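# Hang the picture frame level on the board's screw

## Task

Get the picture frame hanging on the screw with nothing else holding it, level, resting at its balance point on the screw's shank rather than on its head; the display board is free-standing and must still be upright on its own when you finish.

## Robot and tools

Robot: two arms, left_arm and right_arm, each ending in a two-finger gripper. Bases in the scene frame: left_arm at (+0.003, +0.236, +0.049) m, right_arm at (+0.012, -0.304, +0.049) m, both nearly unrotated. Scene frame: origin at table-top height midway between the nominal bases, +x out over the table, +z up, left_arm on the +y side (arm names do not match image sides). In the gripper's own axes the fingers point along +z and close along y. end_effector_position is the point between the finger pads, roughly 5 mm short of the tips. Reported poses may be off by a few centimetres, more at long reach.

Row layout (used by execute_actions and move): one flat list of 16 plain numbers covering both arms, even if only one moves: left x, y, z, qw, qx, qy, qz, opening, then right x, y, z, qw, qx, qy, qz, opening. x, y, z are an absolute gripper position in metres in the scene frame; the quaternion is an absolute orientation, w first, same frame. Opening runs from -1 (closed) to +1 (fully open, 0.070 m); it is a target, not a change. To hold an arm still, resend its last reported position plus the quaternion you have been commanding (reported quaternions drift) and its intended opening.

execute_actions(actions, cameras): actions is an empty list (returns state and, by default, all images), or a list with one item. An action item is {"rows": [up to 15 rows], "steps": 1-15}; each step is 1/30 s, one row per step, the last row repeating if rows run out; an action needs at least 5 steps, and its result is read 5 steps before it ends, the remainder running afterward. A wait item is {"steps": up to 300}. A call is rejected, sending nothing, if any target lies over 0.6 m from that arm's last reported position along any of its gripper axes. cameras: list of names, ["all"], or []; unknown names invalidate the call.

move(target, speed, blend, grip_force, blocking, cameras): target is one row or a list of up to 15 rows sharing a 10 s budget; no distance limit. speed is path top speed in m/s, 0.002 to 2.2 (default 0.25), one value or one per target; rotation is capped at twice that in rad/s. blend (m) rounds corners of a list; 0 means stop at each point. grip_force is a per-pad force cap in newtons, 5 to 20, one value or one per arm; it persists. blocking=false returns about 0.5 s after the start while motion continues. Paths are straight, do not avoid obstacles or the other arm, and grippers lag and overshoot more at speed, especially with an arm nearly straight. Changed openings in the first row apply at the start; in later rows they apply on arrival with all arms pausing. Result ends with a move: line: done (within 3 mm and 2 degrees), off_target, moving, held, or fault, and limits=paced (pose clipped) or limits=held (steps withheld). done does not mean no contact.

wait(seconds 0-10, cameras): lets time pass, returns early if a move ends. stop(cameras): brakes a running move; needs stopping room; fingers keep moving. zoom_image(camera, region): camera is cam_head_left, cam_head_right, cam_left_wrist or cam_right_wrist (each 896x504); region [x0, y0, x1, y1] in pixels, top-left origin, at most 504 by 504; only cameras in the latest images. finished_scene(scene): the current scene's number; ends the scene irreversibly and the result states the next task.

Control notes: commanded orientation is clipped each step to within 32 degrees of the measured one. Route paths around an arm's own base, not past it, or its shoulder posture may flip. With the wrist near the waist axis, small moves can swing the whole arm. Time runs while replies are written.

Gripping: grip_measured uses the opening scale. Command roughly 0.05 below the reading at first touch for a firm hold, less below for a light one. Closing fully takes about 1 s; fast closes squeeze harder. Very thin parts get less force.

Avoid: anything dropping off the table or being left off it; releasing a part that is still moving; knocking over the loose board; fast impacts or hard presses, since pressing harder grows with speed and with how far past contact the target lies. Arms must not touch each other, and never close one gripper on the other's fingers; a clearance check may hold commands (held) but does not always prevent contact. Contact torque at a joint's load limit (waist, shoulder, elbow 21.6 N m; forearm roll, wrist pitch, wrist roll 7.52 N m, whose motors give only about 4 N m) halts that arm for 10 s. Holding loads, reaching far or pushing at unreachable poses heats motors: a MOTOR HOT line appears at 65 °C and at 80 °C the arm goes limp and drops for 30-60 s. Objects may occasionally be nudged by outside pushes.

Each tool is called after "Emit:" as name(argument=value, ...) on one line, values as JSON.

## Session

Emit:
execute_actions(actions=[])

Scene clock: 0.00 s of 4500.00 s.
left_arm: end_effector_position=(+0.3510, +0.5999, +0.2155) grip_measured=+0.59 end_effector_quat_wxyz=(+0.247, -0.380, +0.744, +0.491) | right_arm: end_effector_position=(+0.3748, -0.3621, +0.2306) grip_measured=+0.98 end_effector_quat_wxyz=(+0.266, -0.127, +0.954, +0.046)
Joint positions: left_arm=[0.435 2.012 -1.399 1.391 1.016 -1.325 0.056] | right_arm=[-0.326 1.505 -1.187 0.405 0.93 -0.792 0.069]
Joint torques (N m): no reading
Motor temperatures (°C): left_arm=[31 31 32 33 36 30] | right_arm=[30 30 33 35 39 32]
Hand target: left_arm +0.3510, +0.5999, +0.2155; +0.247, -0.380, +0.744, +0.491 | right_arm +0.3748, -0.3621, +0.2306; +0.266, -0.127, +0.954, +0.046

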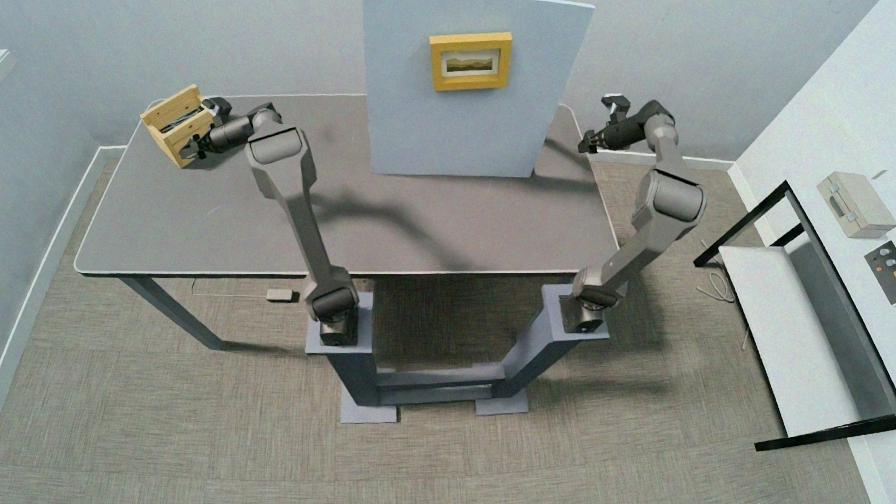

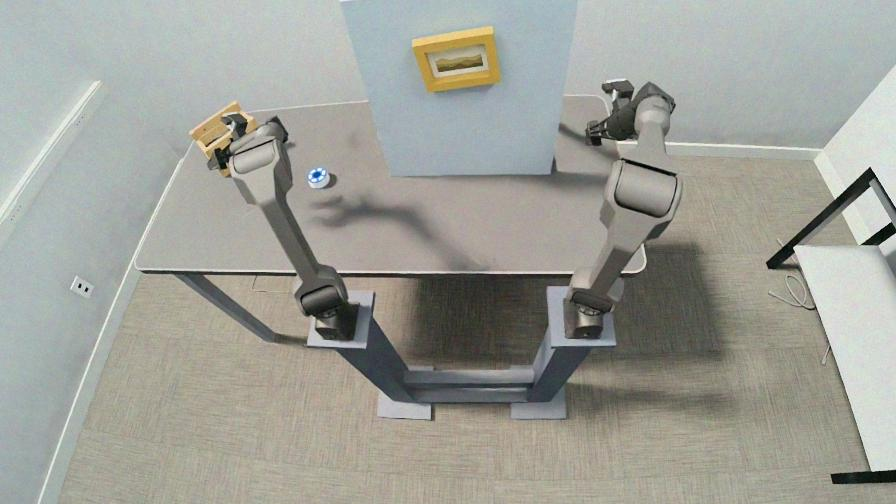

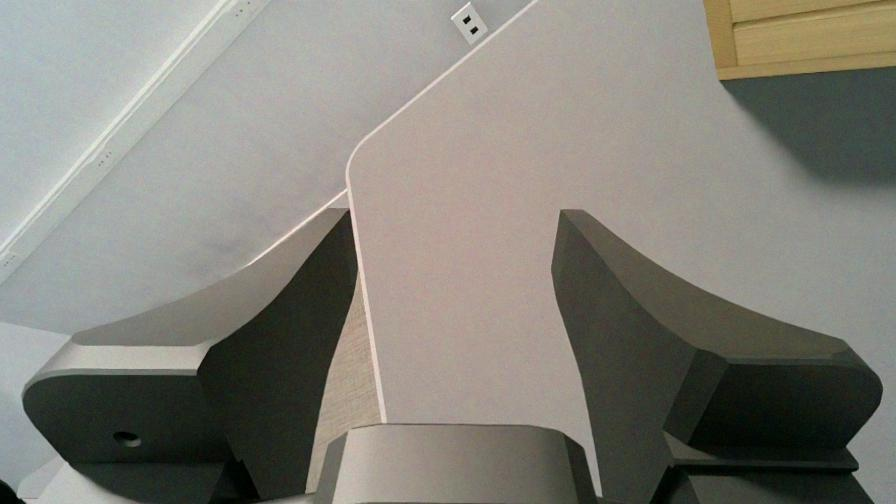

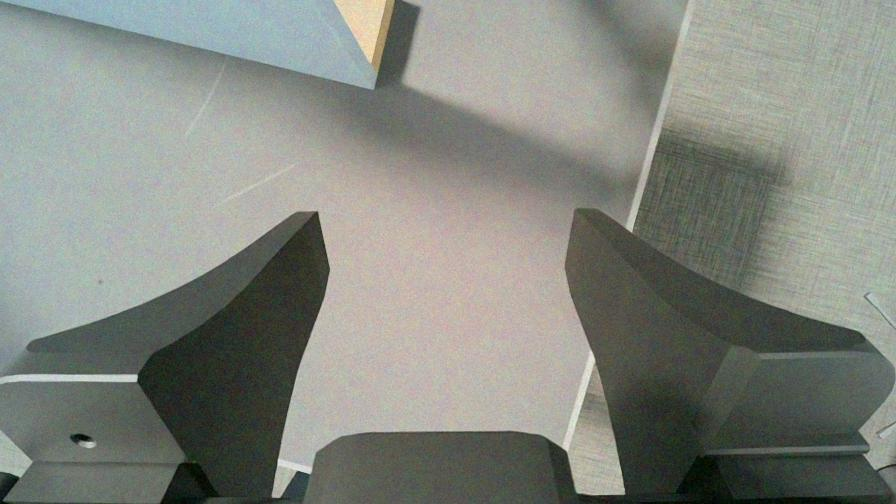

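Emit:
zoom_image(camera="cam_head_left", region=[360, 0, 600, 180])

Emit:
zoom_image(camera="cam_head_right", region=[400, 10, 520, 110])

Emit:
zoom_image(camera="cam_head_left", region=[420, 20, 520, 100])

Emit:
zoom_image(camera="cam_head_right", region=[180, 90, 340, 200])

Scaled by 2.100 from the camera's 896x504 image, which has a finer 1280x720 frame.

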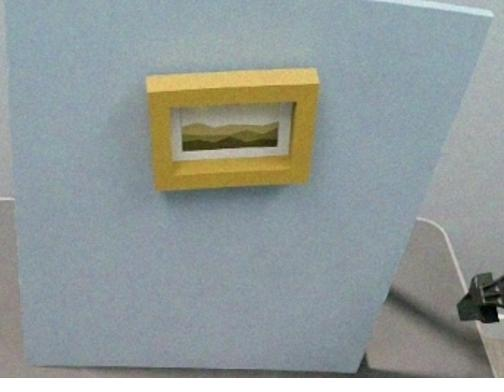

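Scaled by 4.200 from the camera's 896x504 image, which has a finer 1280x720 frame.

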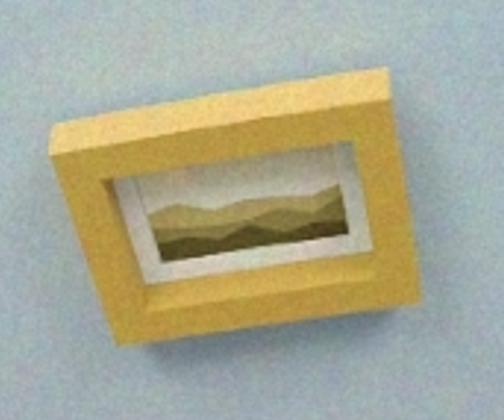

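Scaled by 5.040 from the camera's 896x504 image, which has a finer 1280x720 frame.

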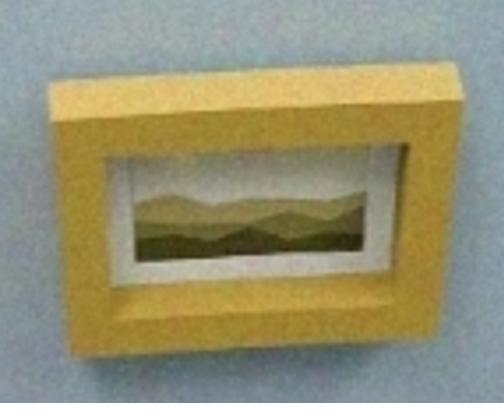

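Scaled by 3.150 from the camera's 896x504 image, which has a finer 1280x720 frame.

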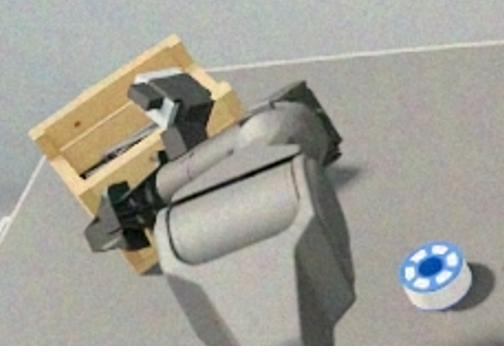

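Emit:
move(target=[[0.30,0.33,0.30,0.707,0,0.707,0,0.6,0.30,-0.39,0.30,0.707,0,0.707,0,0.6],[0.455,0.29,0.386,0.813,0.186,0.399,-0.379,0.6,0.455,-0.39,0.386,0.813,-0.186,0.399,0.379,0.6]], speed=0.5, blend=0.05, cameras=["all"])

Scene clock: 15.97 s of 4500.00 s.
left_arm: end_effector_position=(+0.4555, +0.2896, +0.3863) grip_measured=+0.60 end_effector_quat_wxyz=(+0.755, +0.062, +0.604, -0.246) | right_arm: end_effector_position=(+0.4553, -0.3900, +0.3862) grip_measured=+0.60 end_effector_quat_wxyz=(+0.682, -0.134, +0.682, +0.227)
Joint positions: left_arm=[0.505 1.685 -1.015 0.955 -1.217 -0.996 0.056] | right_arm=[-0.638 1.702 -1.254 1.75 1.216 -1.842 0.056]
Joint torques (N m): left_arm=[0.53 -6.62 -2.25 -0.41 -1.13 0.05] | right_arm=[-0.16 -7.12 -3.35 0.85 0.21 0.09]
Hand target: left_arm +0.4552, +0.2898, +0.3863; +0.756, +0.063, +0.604, -0.245 | right_arm +0.4552, -0.3899, +0.3862; +0.682, -0.133, +0.682, +0.227
Off the commanded pose: left_arm 0.001 m, 32 deg; orientation clipped | right_arm 0.000 m, 40 deg; orientation clipped.
joint sent to its limit (left arm) — joint 5 (wrist pitch), lower limit.
joint sent to its limit (right arm) — joint 4 (forearm roll), upper limit; joint 5 (wrist pitch), upper limit.
Kept back: nothing.
move: off_target (left_arm, right_arm); limits=paced
camera_calibration:
cam_left_wrist: T_world_to_cam=[[-0.424037, -0.883766, 0.197865, 0.376161], [-0.37225, -0.0290876, -0.927677, 0.536941], [0.825604, -0.467025, -0.316648, 0.00323747], [0, 0, 0, 1]] pos_world=[0.35671, 0.349569, 0.424703]
cam_right_wrist: T_world_to_cam=[[0.481815, -0.860403, -0.166016, -0.490238], [-0.575581, -0.167894, -0.800324, 0.499432], [0.660727, 0.481164, -0.576126, 0.227648], [0, 0, 0, 1]] pos_world=[0.373254, -0.447486, 0.449474]

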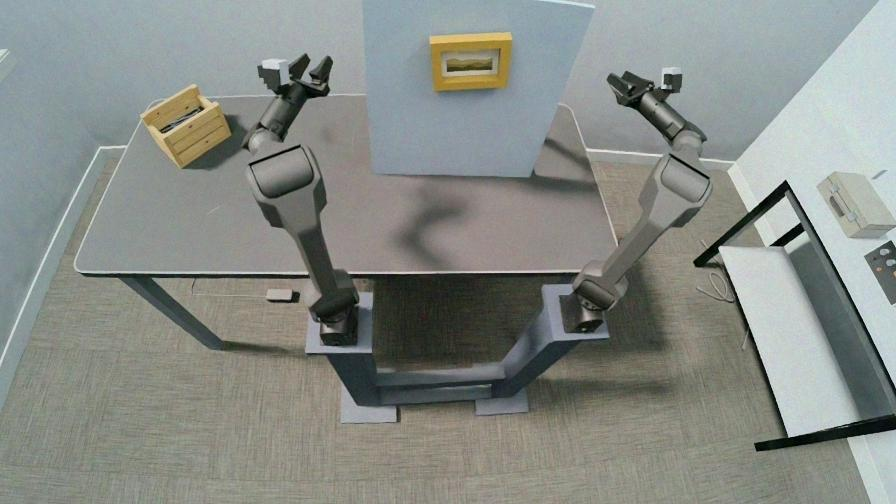

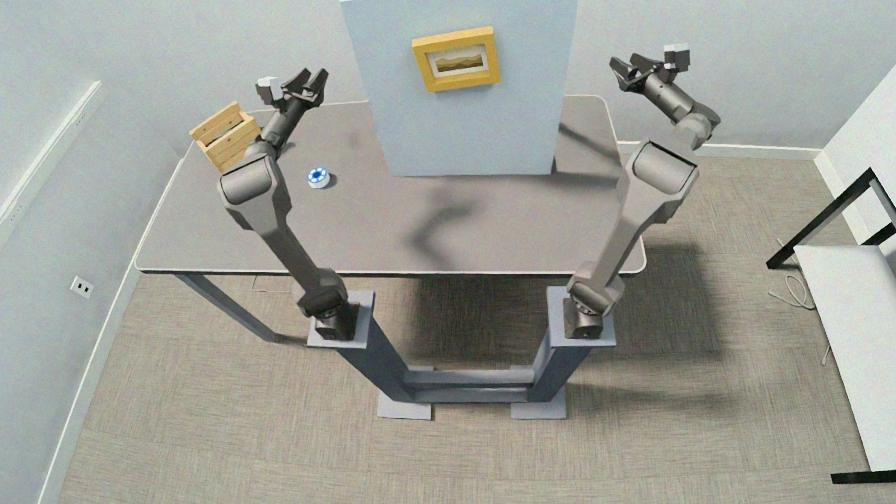

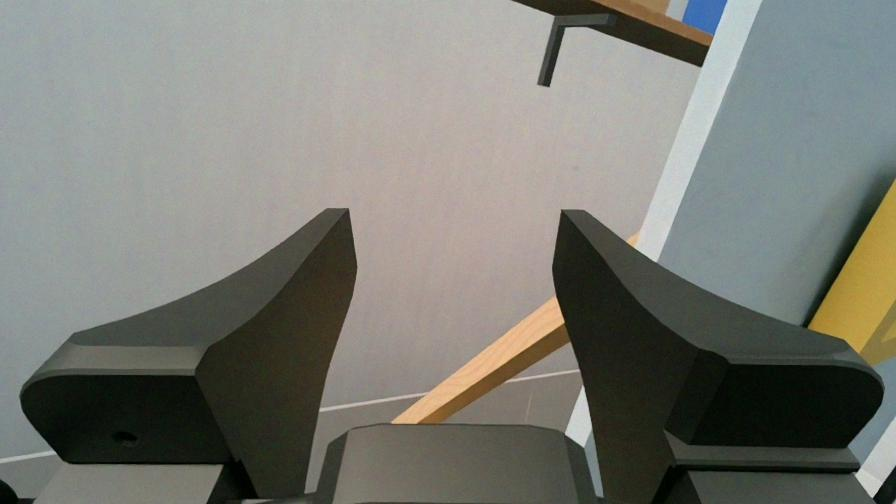

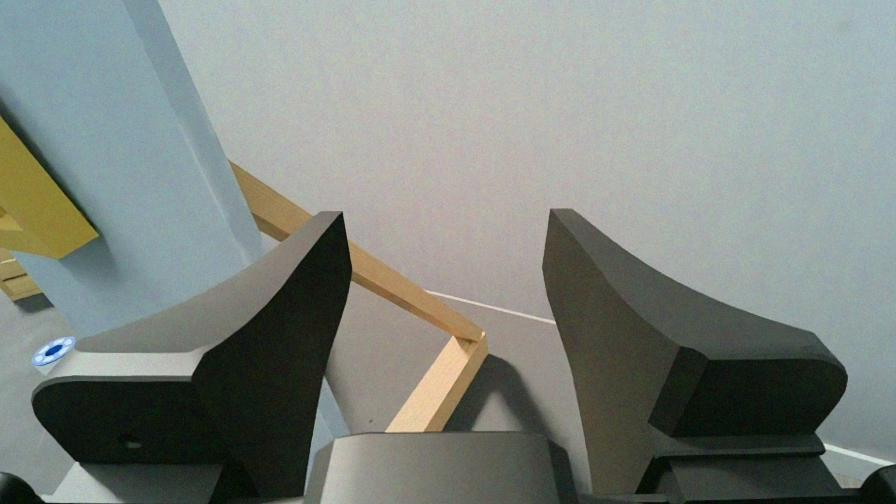

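Emit:
zoom_image(camera="cam_left_wrist", region=[756, 140, 896, 380])

Emit:
zoom_image(camera="cam_right_wrist", region=[0, 80, 140, 300])

Scaled by 2.100 from the camera's 896x504 image, which has a finer 1280x720 frame.

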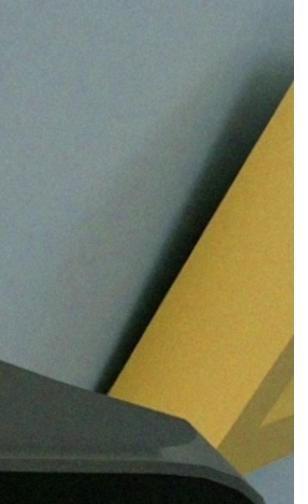

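Scaled by 2.291 from the camera's 896x504 image, which has a finer 1280x720 frame.

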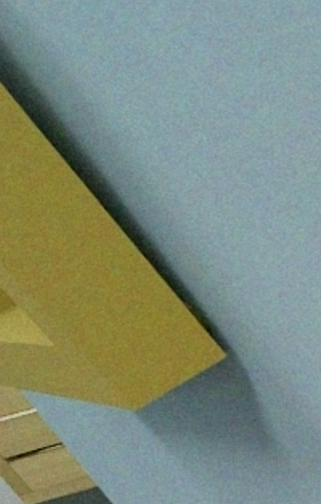

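Emit:
move(target=[0.433,0.254,0.452,0.532,-0.122,0.597,-0.584,0.6,0.433,-0.375,0.452,0.532,0.122,0.597,0.584,0.6], speed=0.4, cameras=["all"])

Scene clock: 20.03 s of 4500.00 s.
left_arm: end_effector_position=(+0.4331, +0.2537, +0.4524) grip_measured=+0.60 end_effector_quat_wxyz=(+0.556, -0.130, +0.590, -0.571) | right_arm: end_effector_position=(+0.4332, -0.3745, +0.4520) grip_measured=+0.60 end_effector_quat_wxyz=(+0.523, +0.176, +0.647, +0.526)
Joint positions: left_arm=[0.497 1.578 -1.157 1.123 -1.217 -2.101 0.056] | right_arm=[-0.641 1.582 -1.312 1.75 1.216 -0.752 0.056]
Joint torques (N m): left_arm=[-0.27 -6.05 -2.49 -0.59 -0.77 -0.01] | right_arm=[-0.5 -6.26 -4.39 1.03 0.26 -0.21]
Hand target: left_arm +0.4331, +0.2537, +0.4518; +0.556, -0.130, +0.590, -0.571 | right_arm +0.4332, -0.3748, +0.4522; +0.524, +0.176, +0.647, +0.526
Off the commanded pose: left_arm 0.001 m, 3 deg | right_arm 0.001 m, 11 deg.
joint read past its limit (left arm) — joint 5 (wrist pitch), lower limit.
joint sent to its limit (left arm) — joint 5 (wrist pitch), lower limit; joint 6 (wrist roll), lower limit.
joint sent to its limit (right arm) — joint 4 (forearm roll), upper limit; joint 5 (wrist pitch), upper limit.
Kept back: nothing.
move: off_target (left_arm, right_arm)
camera_calibration:
cam_left_wrist: T_world_to_cam=[[-0.466314, -0.335411, 0.818566, -0.0797631], [-0.74014, -0.358872, -0.568686, 0.669456], [0.484504, -0.87104, -0.0809042, 0.169397], [0, 0, 0, 1]] pos_world=[0.376223, 0.361047, 0.459707]
cam_right_wrist: T_world_to_cam=[[0.298804, -0.359254, -0.884111, 0.136332], [-0.846948, 0.327089, -0.419156, 0.672523], [0.439767, 0.874042, -0.206534, 0.348521], [0, 0, 0, 1]] pos_world=[0.375588, -0.475619, 0.474406]

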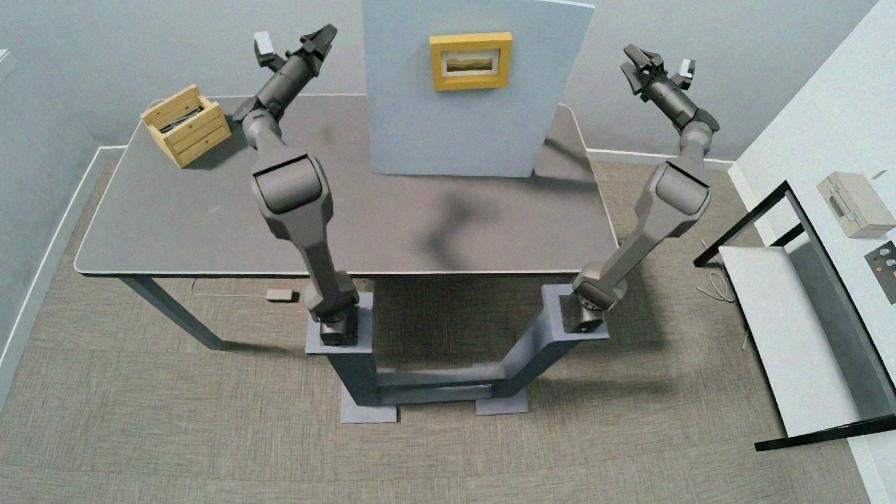

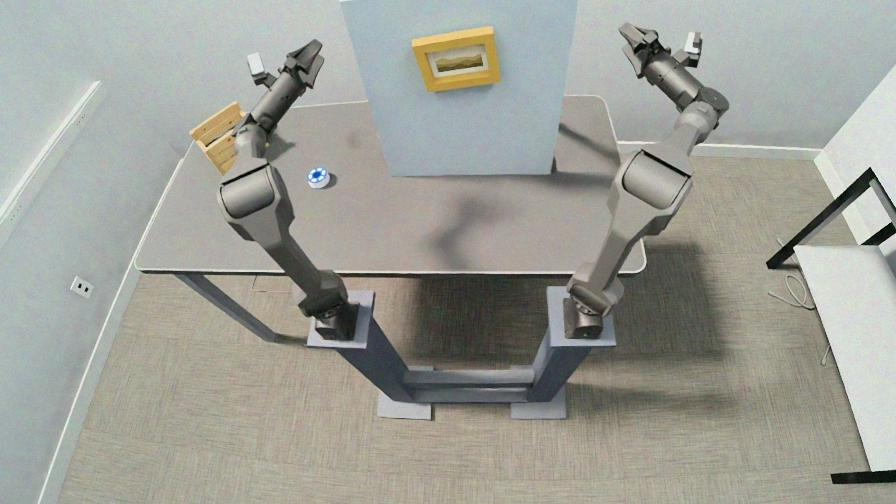

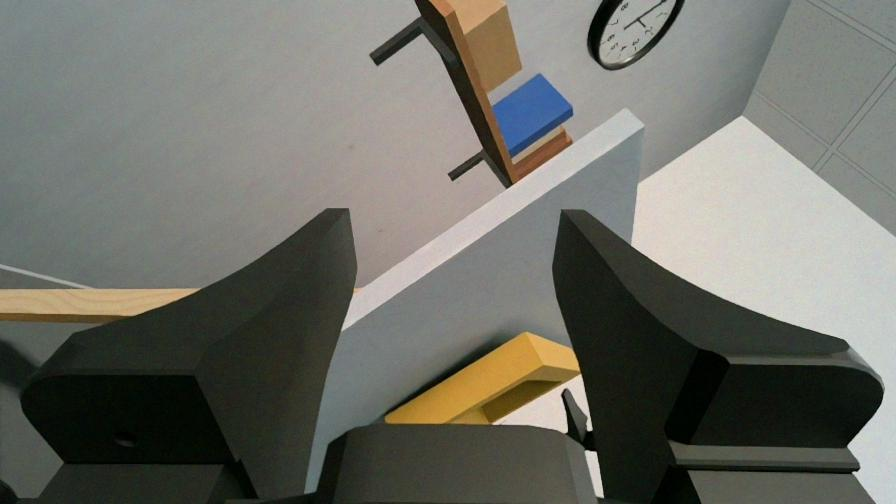

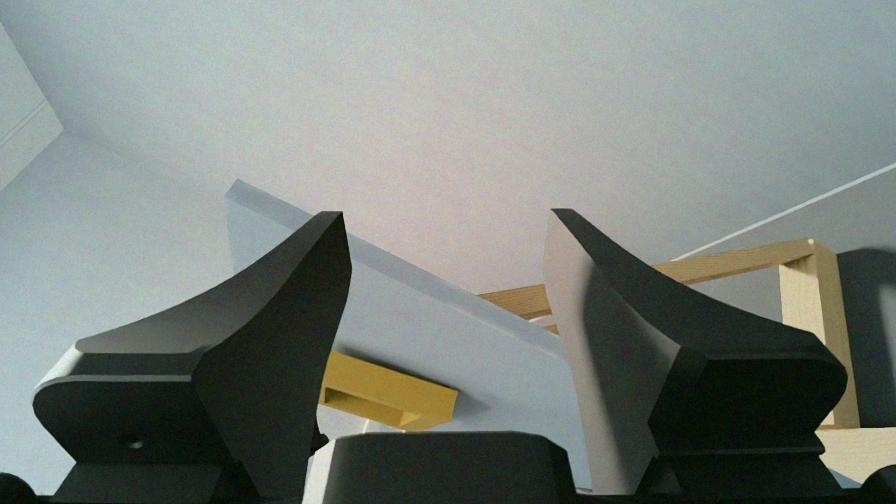

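Emit:
zoom_image(camera="cam_left_wrist", region=[360, 300, 600, 440])

Emit:
zoom_image(camera="cam_right_wrist", region=[300, 320, 500, 440])

Scaled by 2.100 from the camera's 896x504 image, which has a finer 1280x720 frame.

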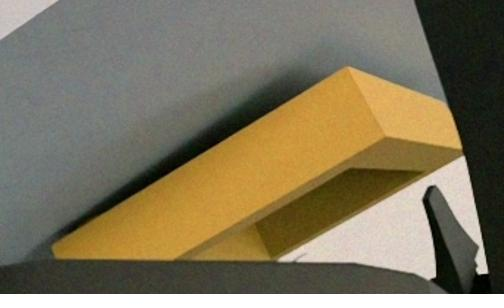

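Scaled by 2.520 from the camera's 896x504 image, which has a finer 1280x720 frame.

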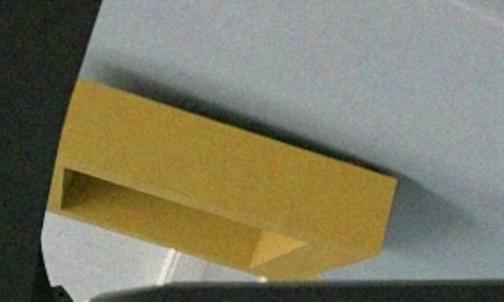

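Emit:
move(target=[[0.40,0.29,0.40,0.707,0,0.707,0,0.6,0.35,-0.33,0.42,0.523,0.176,0.647,0.526,0.9],[0.30,0.33,0.30,0.707,0,0.707,0,0.6,0.31,-0.06,0.37,0.538,0.459,0.538,0.459,0.9]], speed=0.4, blend=0.05, cameras=["all"])

Scene clock: 27.40 s of 4500.00 s.
left_arm: end_effector_position=(+0.2999, +0.3299, +0.3001) grip_measured=+0.60 end_effector_quat_wxyz=(+0.707, +0.000, +0.707, +0.000) | right_arm: end_effector_position=(+0.3105, -0.0599, +0.3700) grip_measured=+0.90 end_effector_quat_wxyz=(+0.520, +0.451, +0.555, +0.467)
Joint positions: left_arm=[0.902 1.122 -0.345 1.1 -1.069 -0.757 0.056] | right_arm=[1.275 1.461 -0.957 1.438 -1.225 0.278 0.067]
Joint torques (N m): left_arm=[-0.81 -1.36 -3.11 -0.72 -0.86 0.01] | right_arm=[-0.02 -5.47 -3.33 -1 -0.25 -0.22]
Hand target: left_arm +0.3000, +0.3300, +0.3000; +0.707, +0.000, +0.707, +0.000 | right_arm +0.3104, -0.0601, +0.3701; +0.520, +0.451, +0.556, +0.467
Off the commanded pose: left_arm 0.000 m, 0 deg | right_arm 0.001 m, 3 deg.
joint sent to its limit (right arm) — joint 5 (wrist pitch), lower limit.
Kept back: nothing.
move: off_target (right_arm); limits=paced
camera_calibration:
cam_left_wrist: T_world_to_cam=[[0.0230232, -0.999669, -0.0115194, 0.329859], [-0.55969, -0.00334087, -0.828696, 0.418243], [0.828383, 0.0255266, -0.559581, 0.0327878], [0, 0, 0, 1]] pos_world=[0.199331, 0.33031, 0.368743]
cam_right_wrist: T_world_to_cam=[[-0.0269561, -0.119789, -0.992433, 0.369034], [-0.650531, 0.755908, -0.0735702, 0.26821], [0.759001, 0.643626, -0.0983027, -0.0423833], [0, 0, 0, 1]] pos_world=[0.216596, -0.131257, 0.381808]

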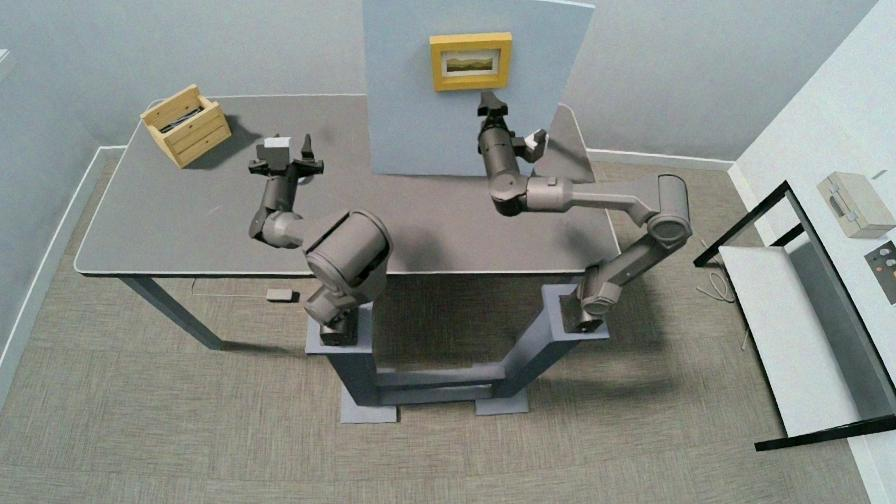

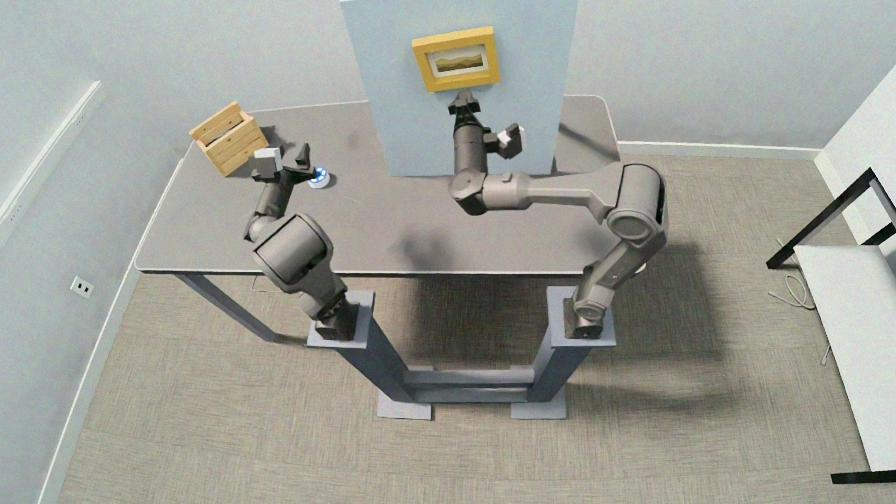

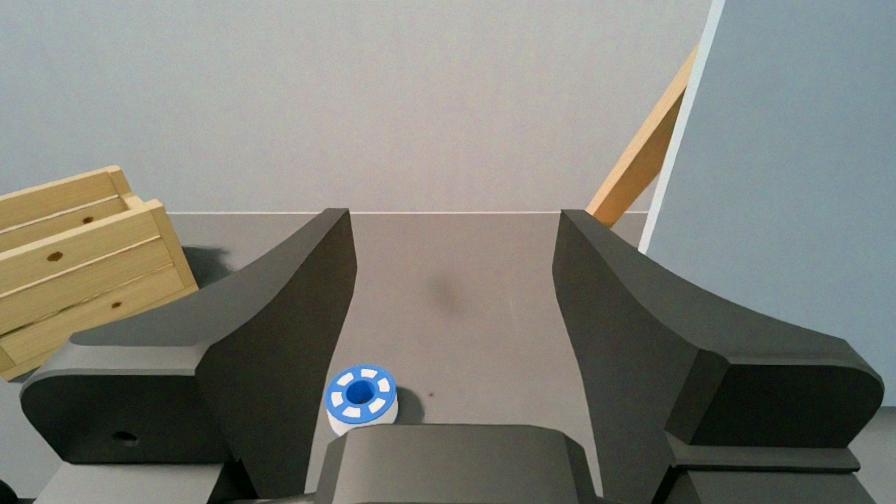

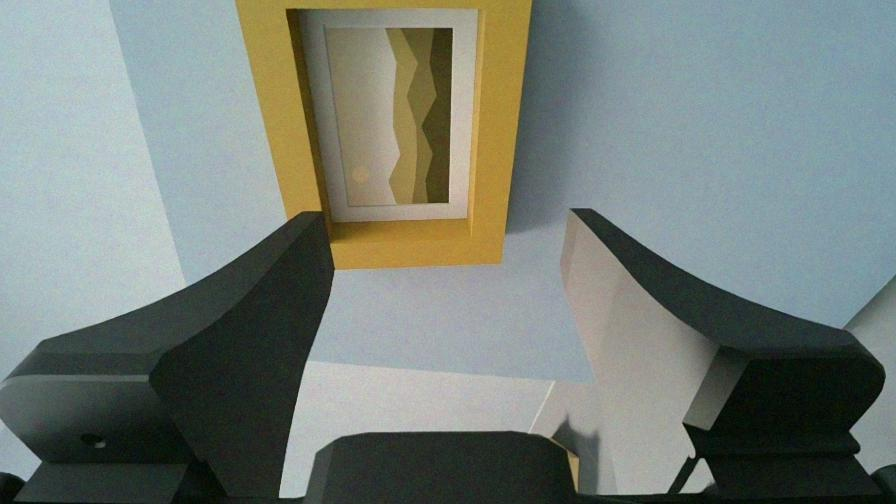

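Emit:
zoom_image(camera="cam_head_left", region=[420, 20, 560, 180])

Emit:
zoom_image(camera="cam_head_right", region=[400, 10, 540, 170])

Emit:
zoom_image(camera="cam_right_wrist", region=[200, 0, 620, 300])

Scaled by 3.150 from the camera's 896x504 image, which has a finer 1280x720 frame.

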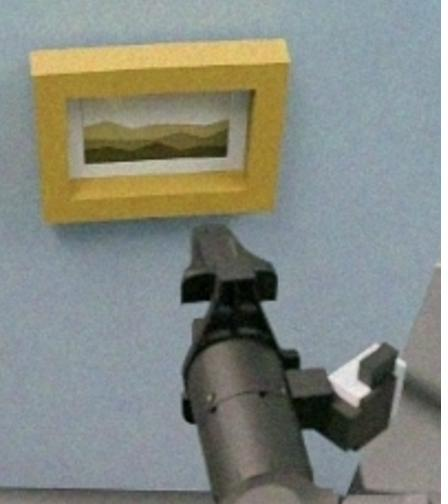

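Scaled by 3.150 from the camera's 896x504 image, which has a finer 1280x720 frame.

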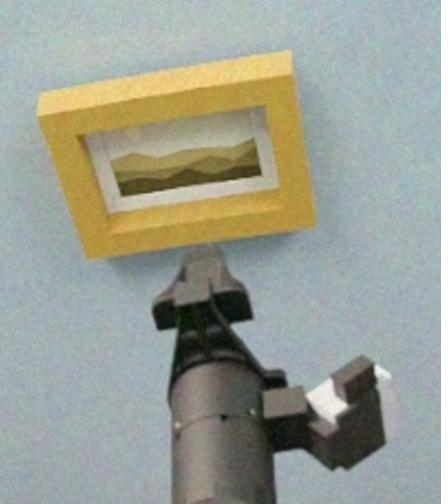

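Scaled by 1.200 from the camera's 896x504 image, which has a finer 1280x720 frame.

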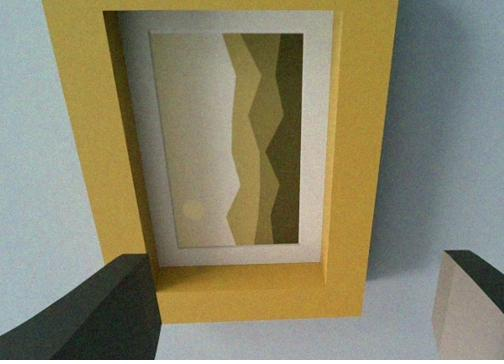

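Emit:
move(target=[0.30,0.33,0.30,0.707,0,0.707,0,0.6,0.383,-0.05,0.348,0.4989,0.426,0.574,0.4902,0.9], speed=0.2, cameras=["cam_head_left","cam_head_right","cam_right_wrist"])

Emit:
zoom_image(camera="cam_head_left", region=[420, 20, 560, 180])

Emit:
zoom_image(camera="cam_head_right", region=[400, 10, 540, 170])

Emit:
zoom_image(camera="cam_right_wrist", region=[200, 0, 620, 300])

Scene clock: 31.50 s of 4500.00 s.
left_arm: end_effector_position=(+0.2999, +0.3299, +0.3001) grip_measured=+0.60 end_effector_quat_wxyz=(+0.707, +0.000, +0.707, +0.000) | right_arm: end_effector_position=(+0.3831, -0.0498, +0.3476) grip_measured=+0.90 end_effector_quat_wxyz=(+0.498, +0.426, +0.574, +0.490)
Joint positions: left_arm=[0.902 1.122 -0.345 1.1 -1.069 -0.757 0.056] | right_arm=[0.999 1.575 -0.986 1.184 -0.929 0.467 0.067]
Joint torques (N m): left_arm=[-0.86 -1.54 -2.95 -0.7 -0.88 -0.07] | right_arm=[0.75 -6.29 -4.27 -0.78 -0.6 -0.21]
Hand target: left_arm +0.3000, +0.3300, +0.3000; +0.707, +0.000, +0.707, +0.000 | right_arm +0.3830, -0.0500, +0.3480; +0.499, +0.426, +0.574, +0.490
Off the commanded pose: left_arm 0.000 m, 0 deg | right_arm 0.001 m, 0 deg.
Kept back: nothing.
move: done
camera_calibration:
cam_right_wrist: T_world_to_cam=[[-0.0158727, -0.12016, -0.992628, 0.345738], [-0.715094, 0.695235, -0.0727251, 0.327581], [0.698848, 0.708667, -0.0969608, -0.0804387], [0, 0, 0, 1]] pos_world=[0.295954, -0.129198, 0.359213]
Images, in order (width x height): cam_head_left 896x504, cam_head_right 896x504, cam_right_wrist 896x504.

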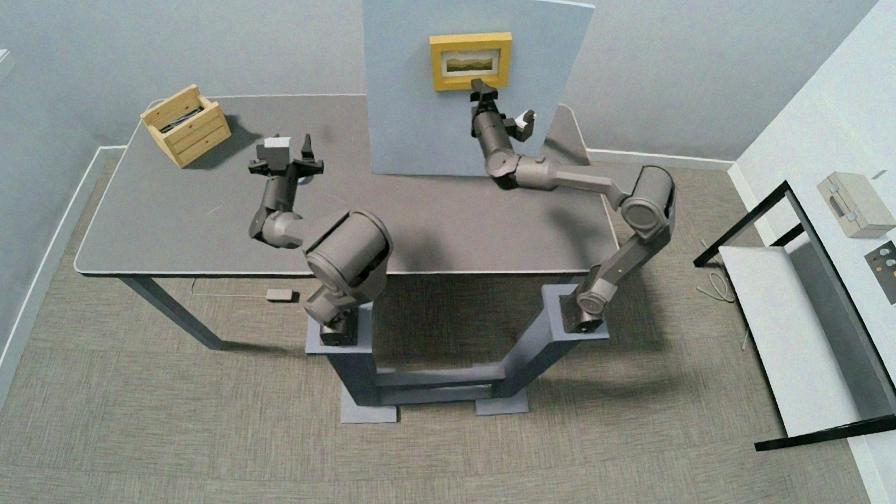

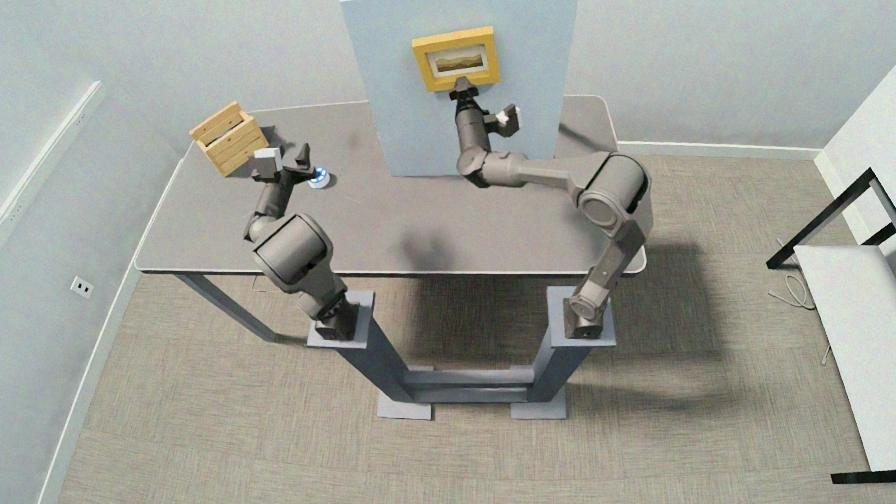

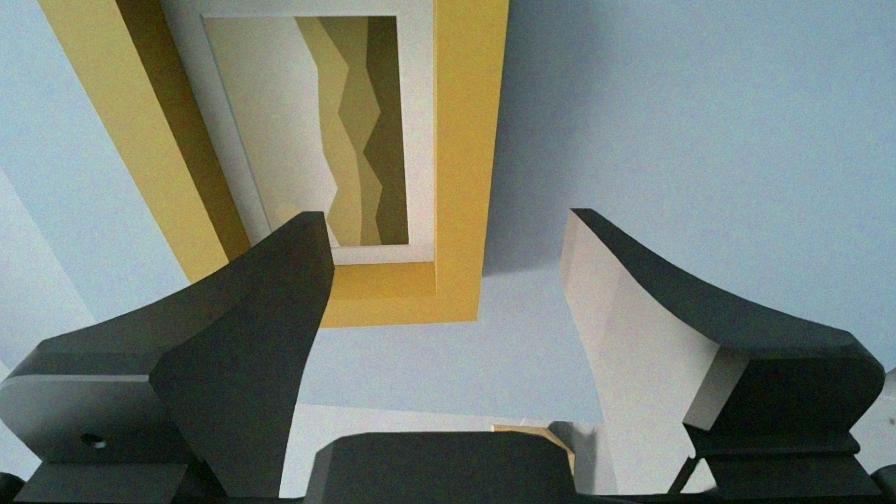

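Scaled by 3.150 from the camera's 896x504 image, which has a finer 1280x720 frame.

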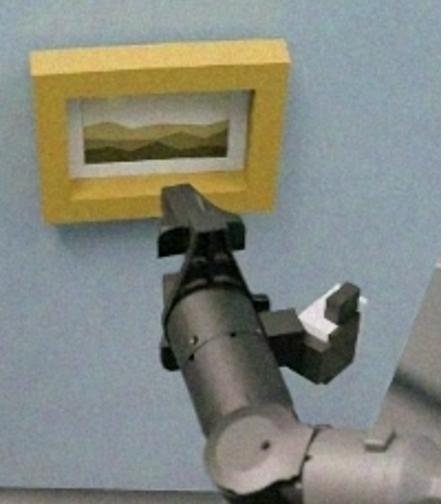

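Scaled by 3.150 from the camera's 896x504 image, which has a finer 1280x720 frame.

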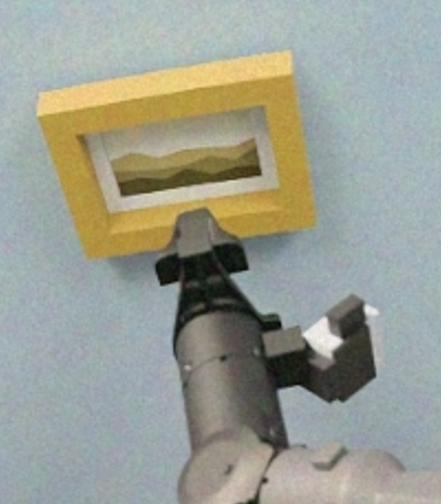

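Scaled by 1.200 from the camera's 896x504 image, which has a finer 1280x720 frame.

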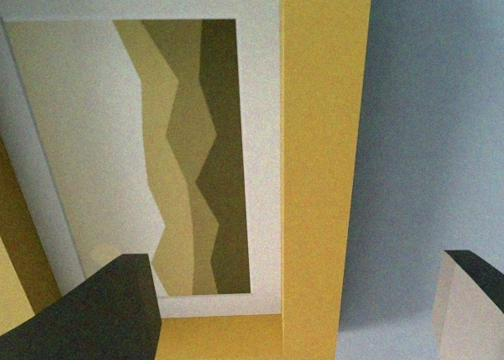

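Emit:
move(target=[0.30,0.33,0.30,0.707,0,0.707,0,0.6,0.400,-0.048,0.343,0.4989,0.426,0.574,0.4902,0.9], speed=0.06, cameras=["cam_head_left","cam_head_right","cam_right_wrist"])

Emit:
zoom_image(camera="cam_head_left", region=[420, 20, 560, 180])

Emit:
zoom_image(camera="cam_right_wrist", region=[200, 0, 620, 300])

Scene clock: 33.67 s of 4500.00 s.
left_arm: end_effector_position=(+0.2999, +0.3299, +0.3001) grip_measured=+0.60 end_effector_quat_wxyz=(+0.707, +0.000, +0.707, +0.000) | right_arm: end_effector_position=(+0.4002, -0.0479, +0.3430) grip_measured=+0.90 end_effector_quat_wxyz=(+0.499, +0.426, +0.574, +0.490)
Joint positions: left_arm=[0.902 1.122 -0.345 1.1 -1.069 -0.757 0.056] | right_arm=[0.953 1.62 -1.02 1.14 -0.898 0.501 0.067]
Joint torques (N m): left_arm=[-0.7 -1.43 -3.02 -0.71 -0.87 -0.13] | right_arm=[0.73 -6.07 -4.09 -0.73 -0.54 -0.04]
Hand target: left_arm +0.3000, +0.3300, +0.3000; +0.707, +0.000, +0.707, +0.000 | right_arm +0.4000, -0.0480, +0.3430; +0.499, +0.426, +0.574, +0.490
Off the commanded pose: left_arm 0.000 m, 0 deg | right_arm 0.000 m, 0 deg.
Kept back: nothing.
move: done
camera_calibration:
cam_right_wrist: T_world_to_cam=[[-0.0150282, -0.120107, -0.992647, 0.341321], [-0.714675, 0.695601, -0.0733455, 0.338213], [0.699296, 0.708317, -0.096291, -0.094544], [0, 0, 0, 1]] pos_world=[0.312956, -0.127299, 0.354514]
Images, in order (width x height): cam_head_left 896x504, cam_head_right 896x504, cam_right_wrist 896x504.

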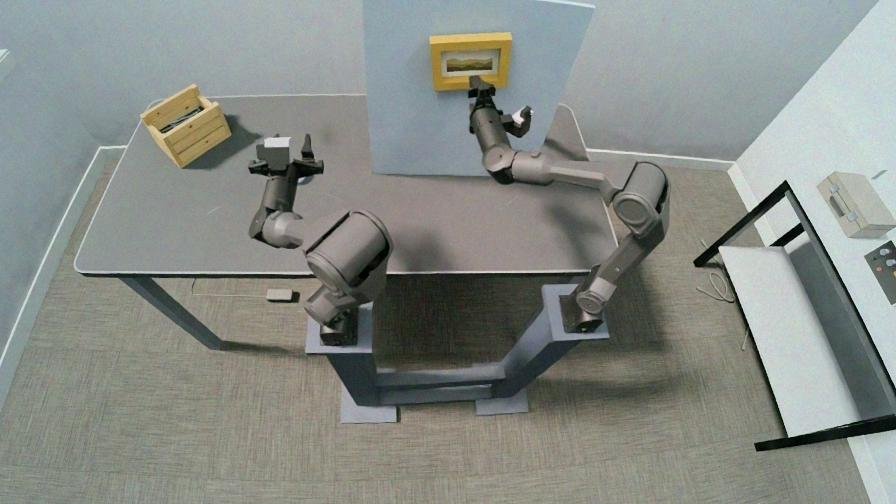

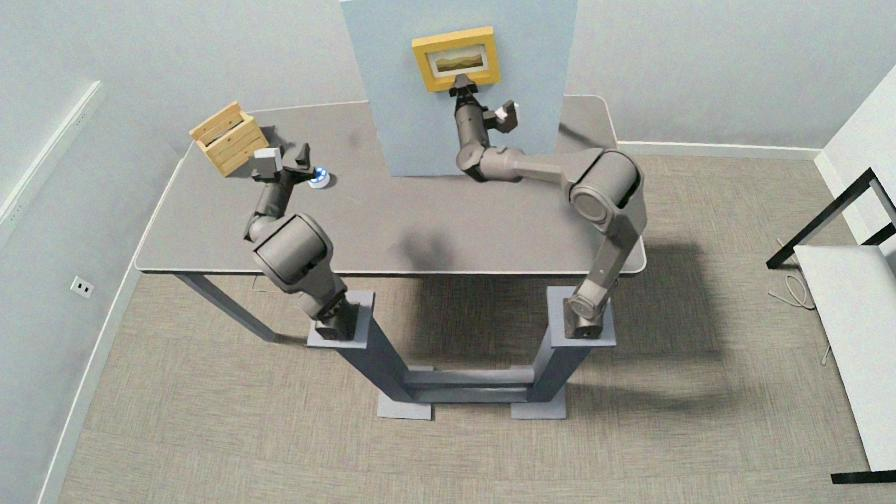

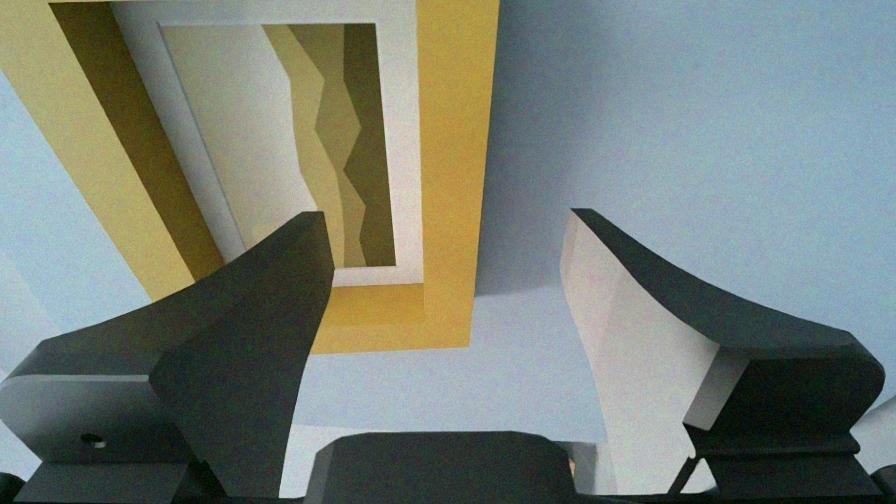

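Scaled by 3.150 from the camera's 896x504 image, which has a finer 1280x720 frame.

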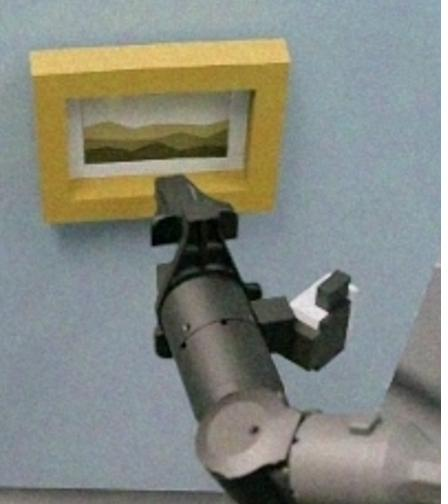

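Scaled by 1.200 from the camera's 896x504 image, which has a finer 1280x720 frame.

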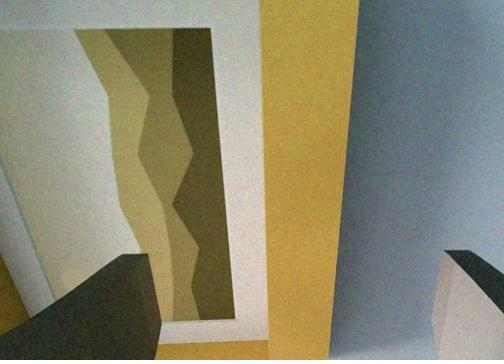

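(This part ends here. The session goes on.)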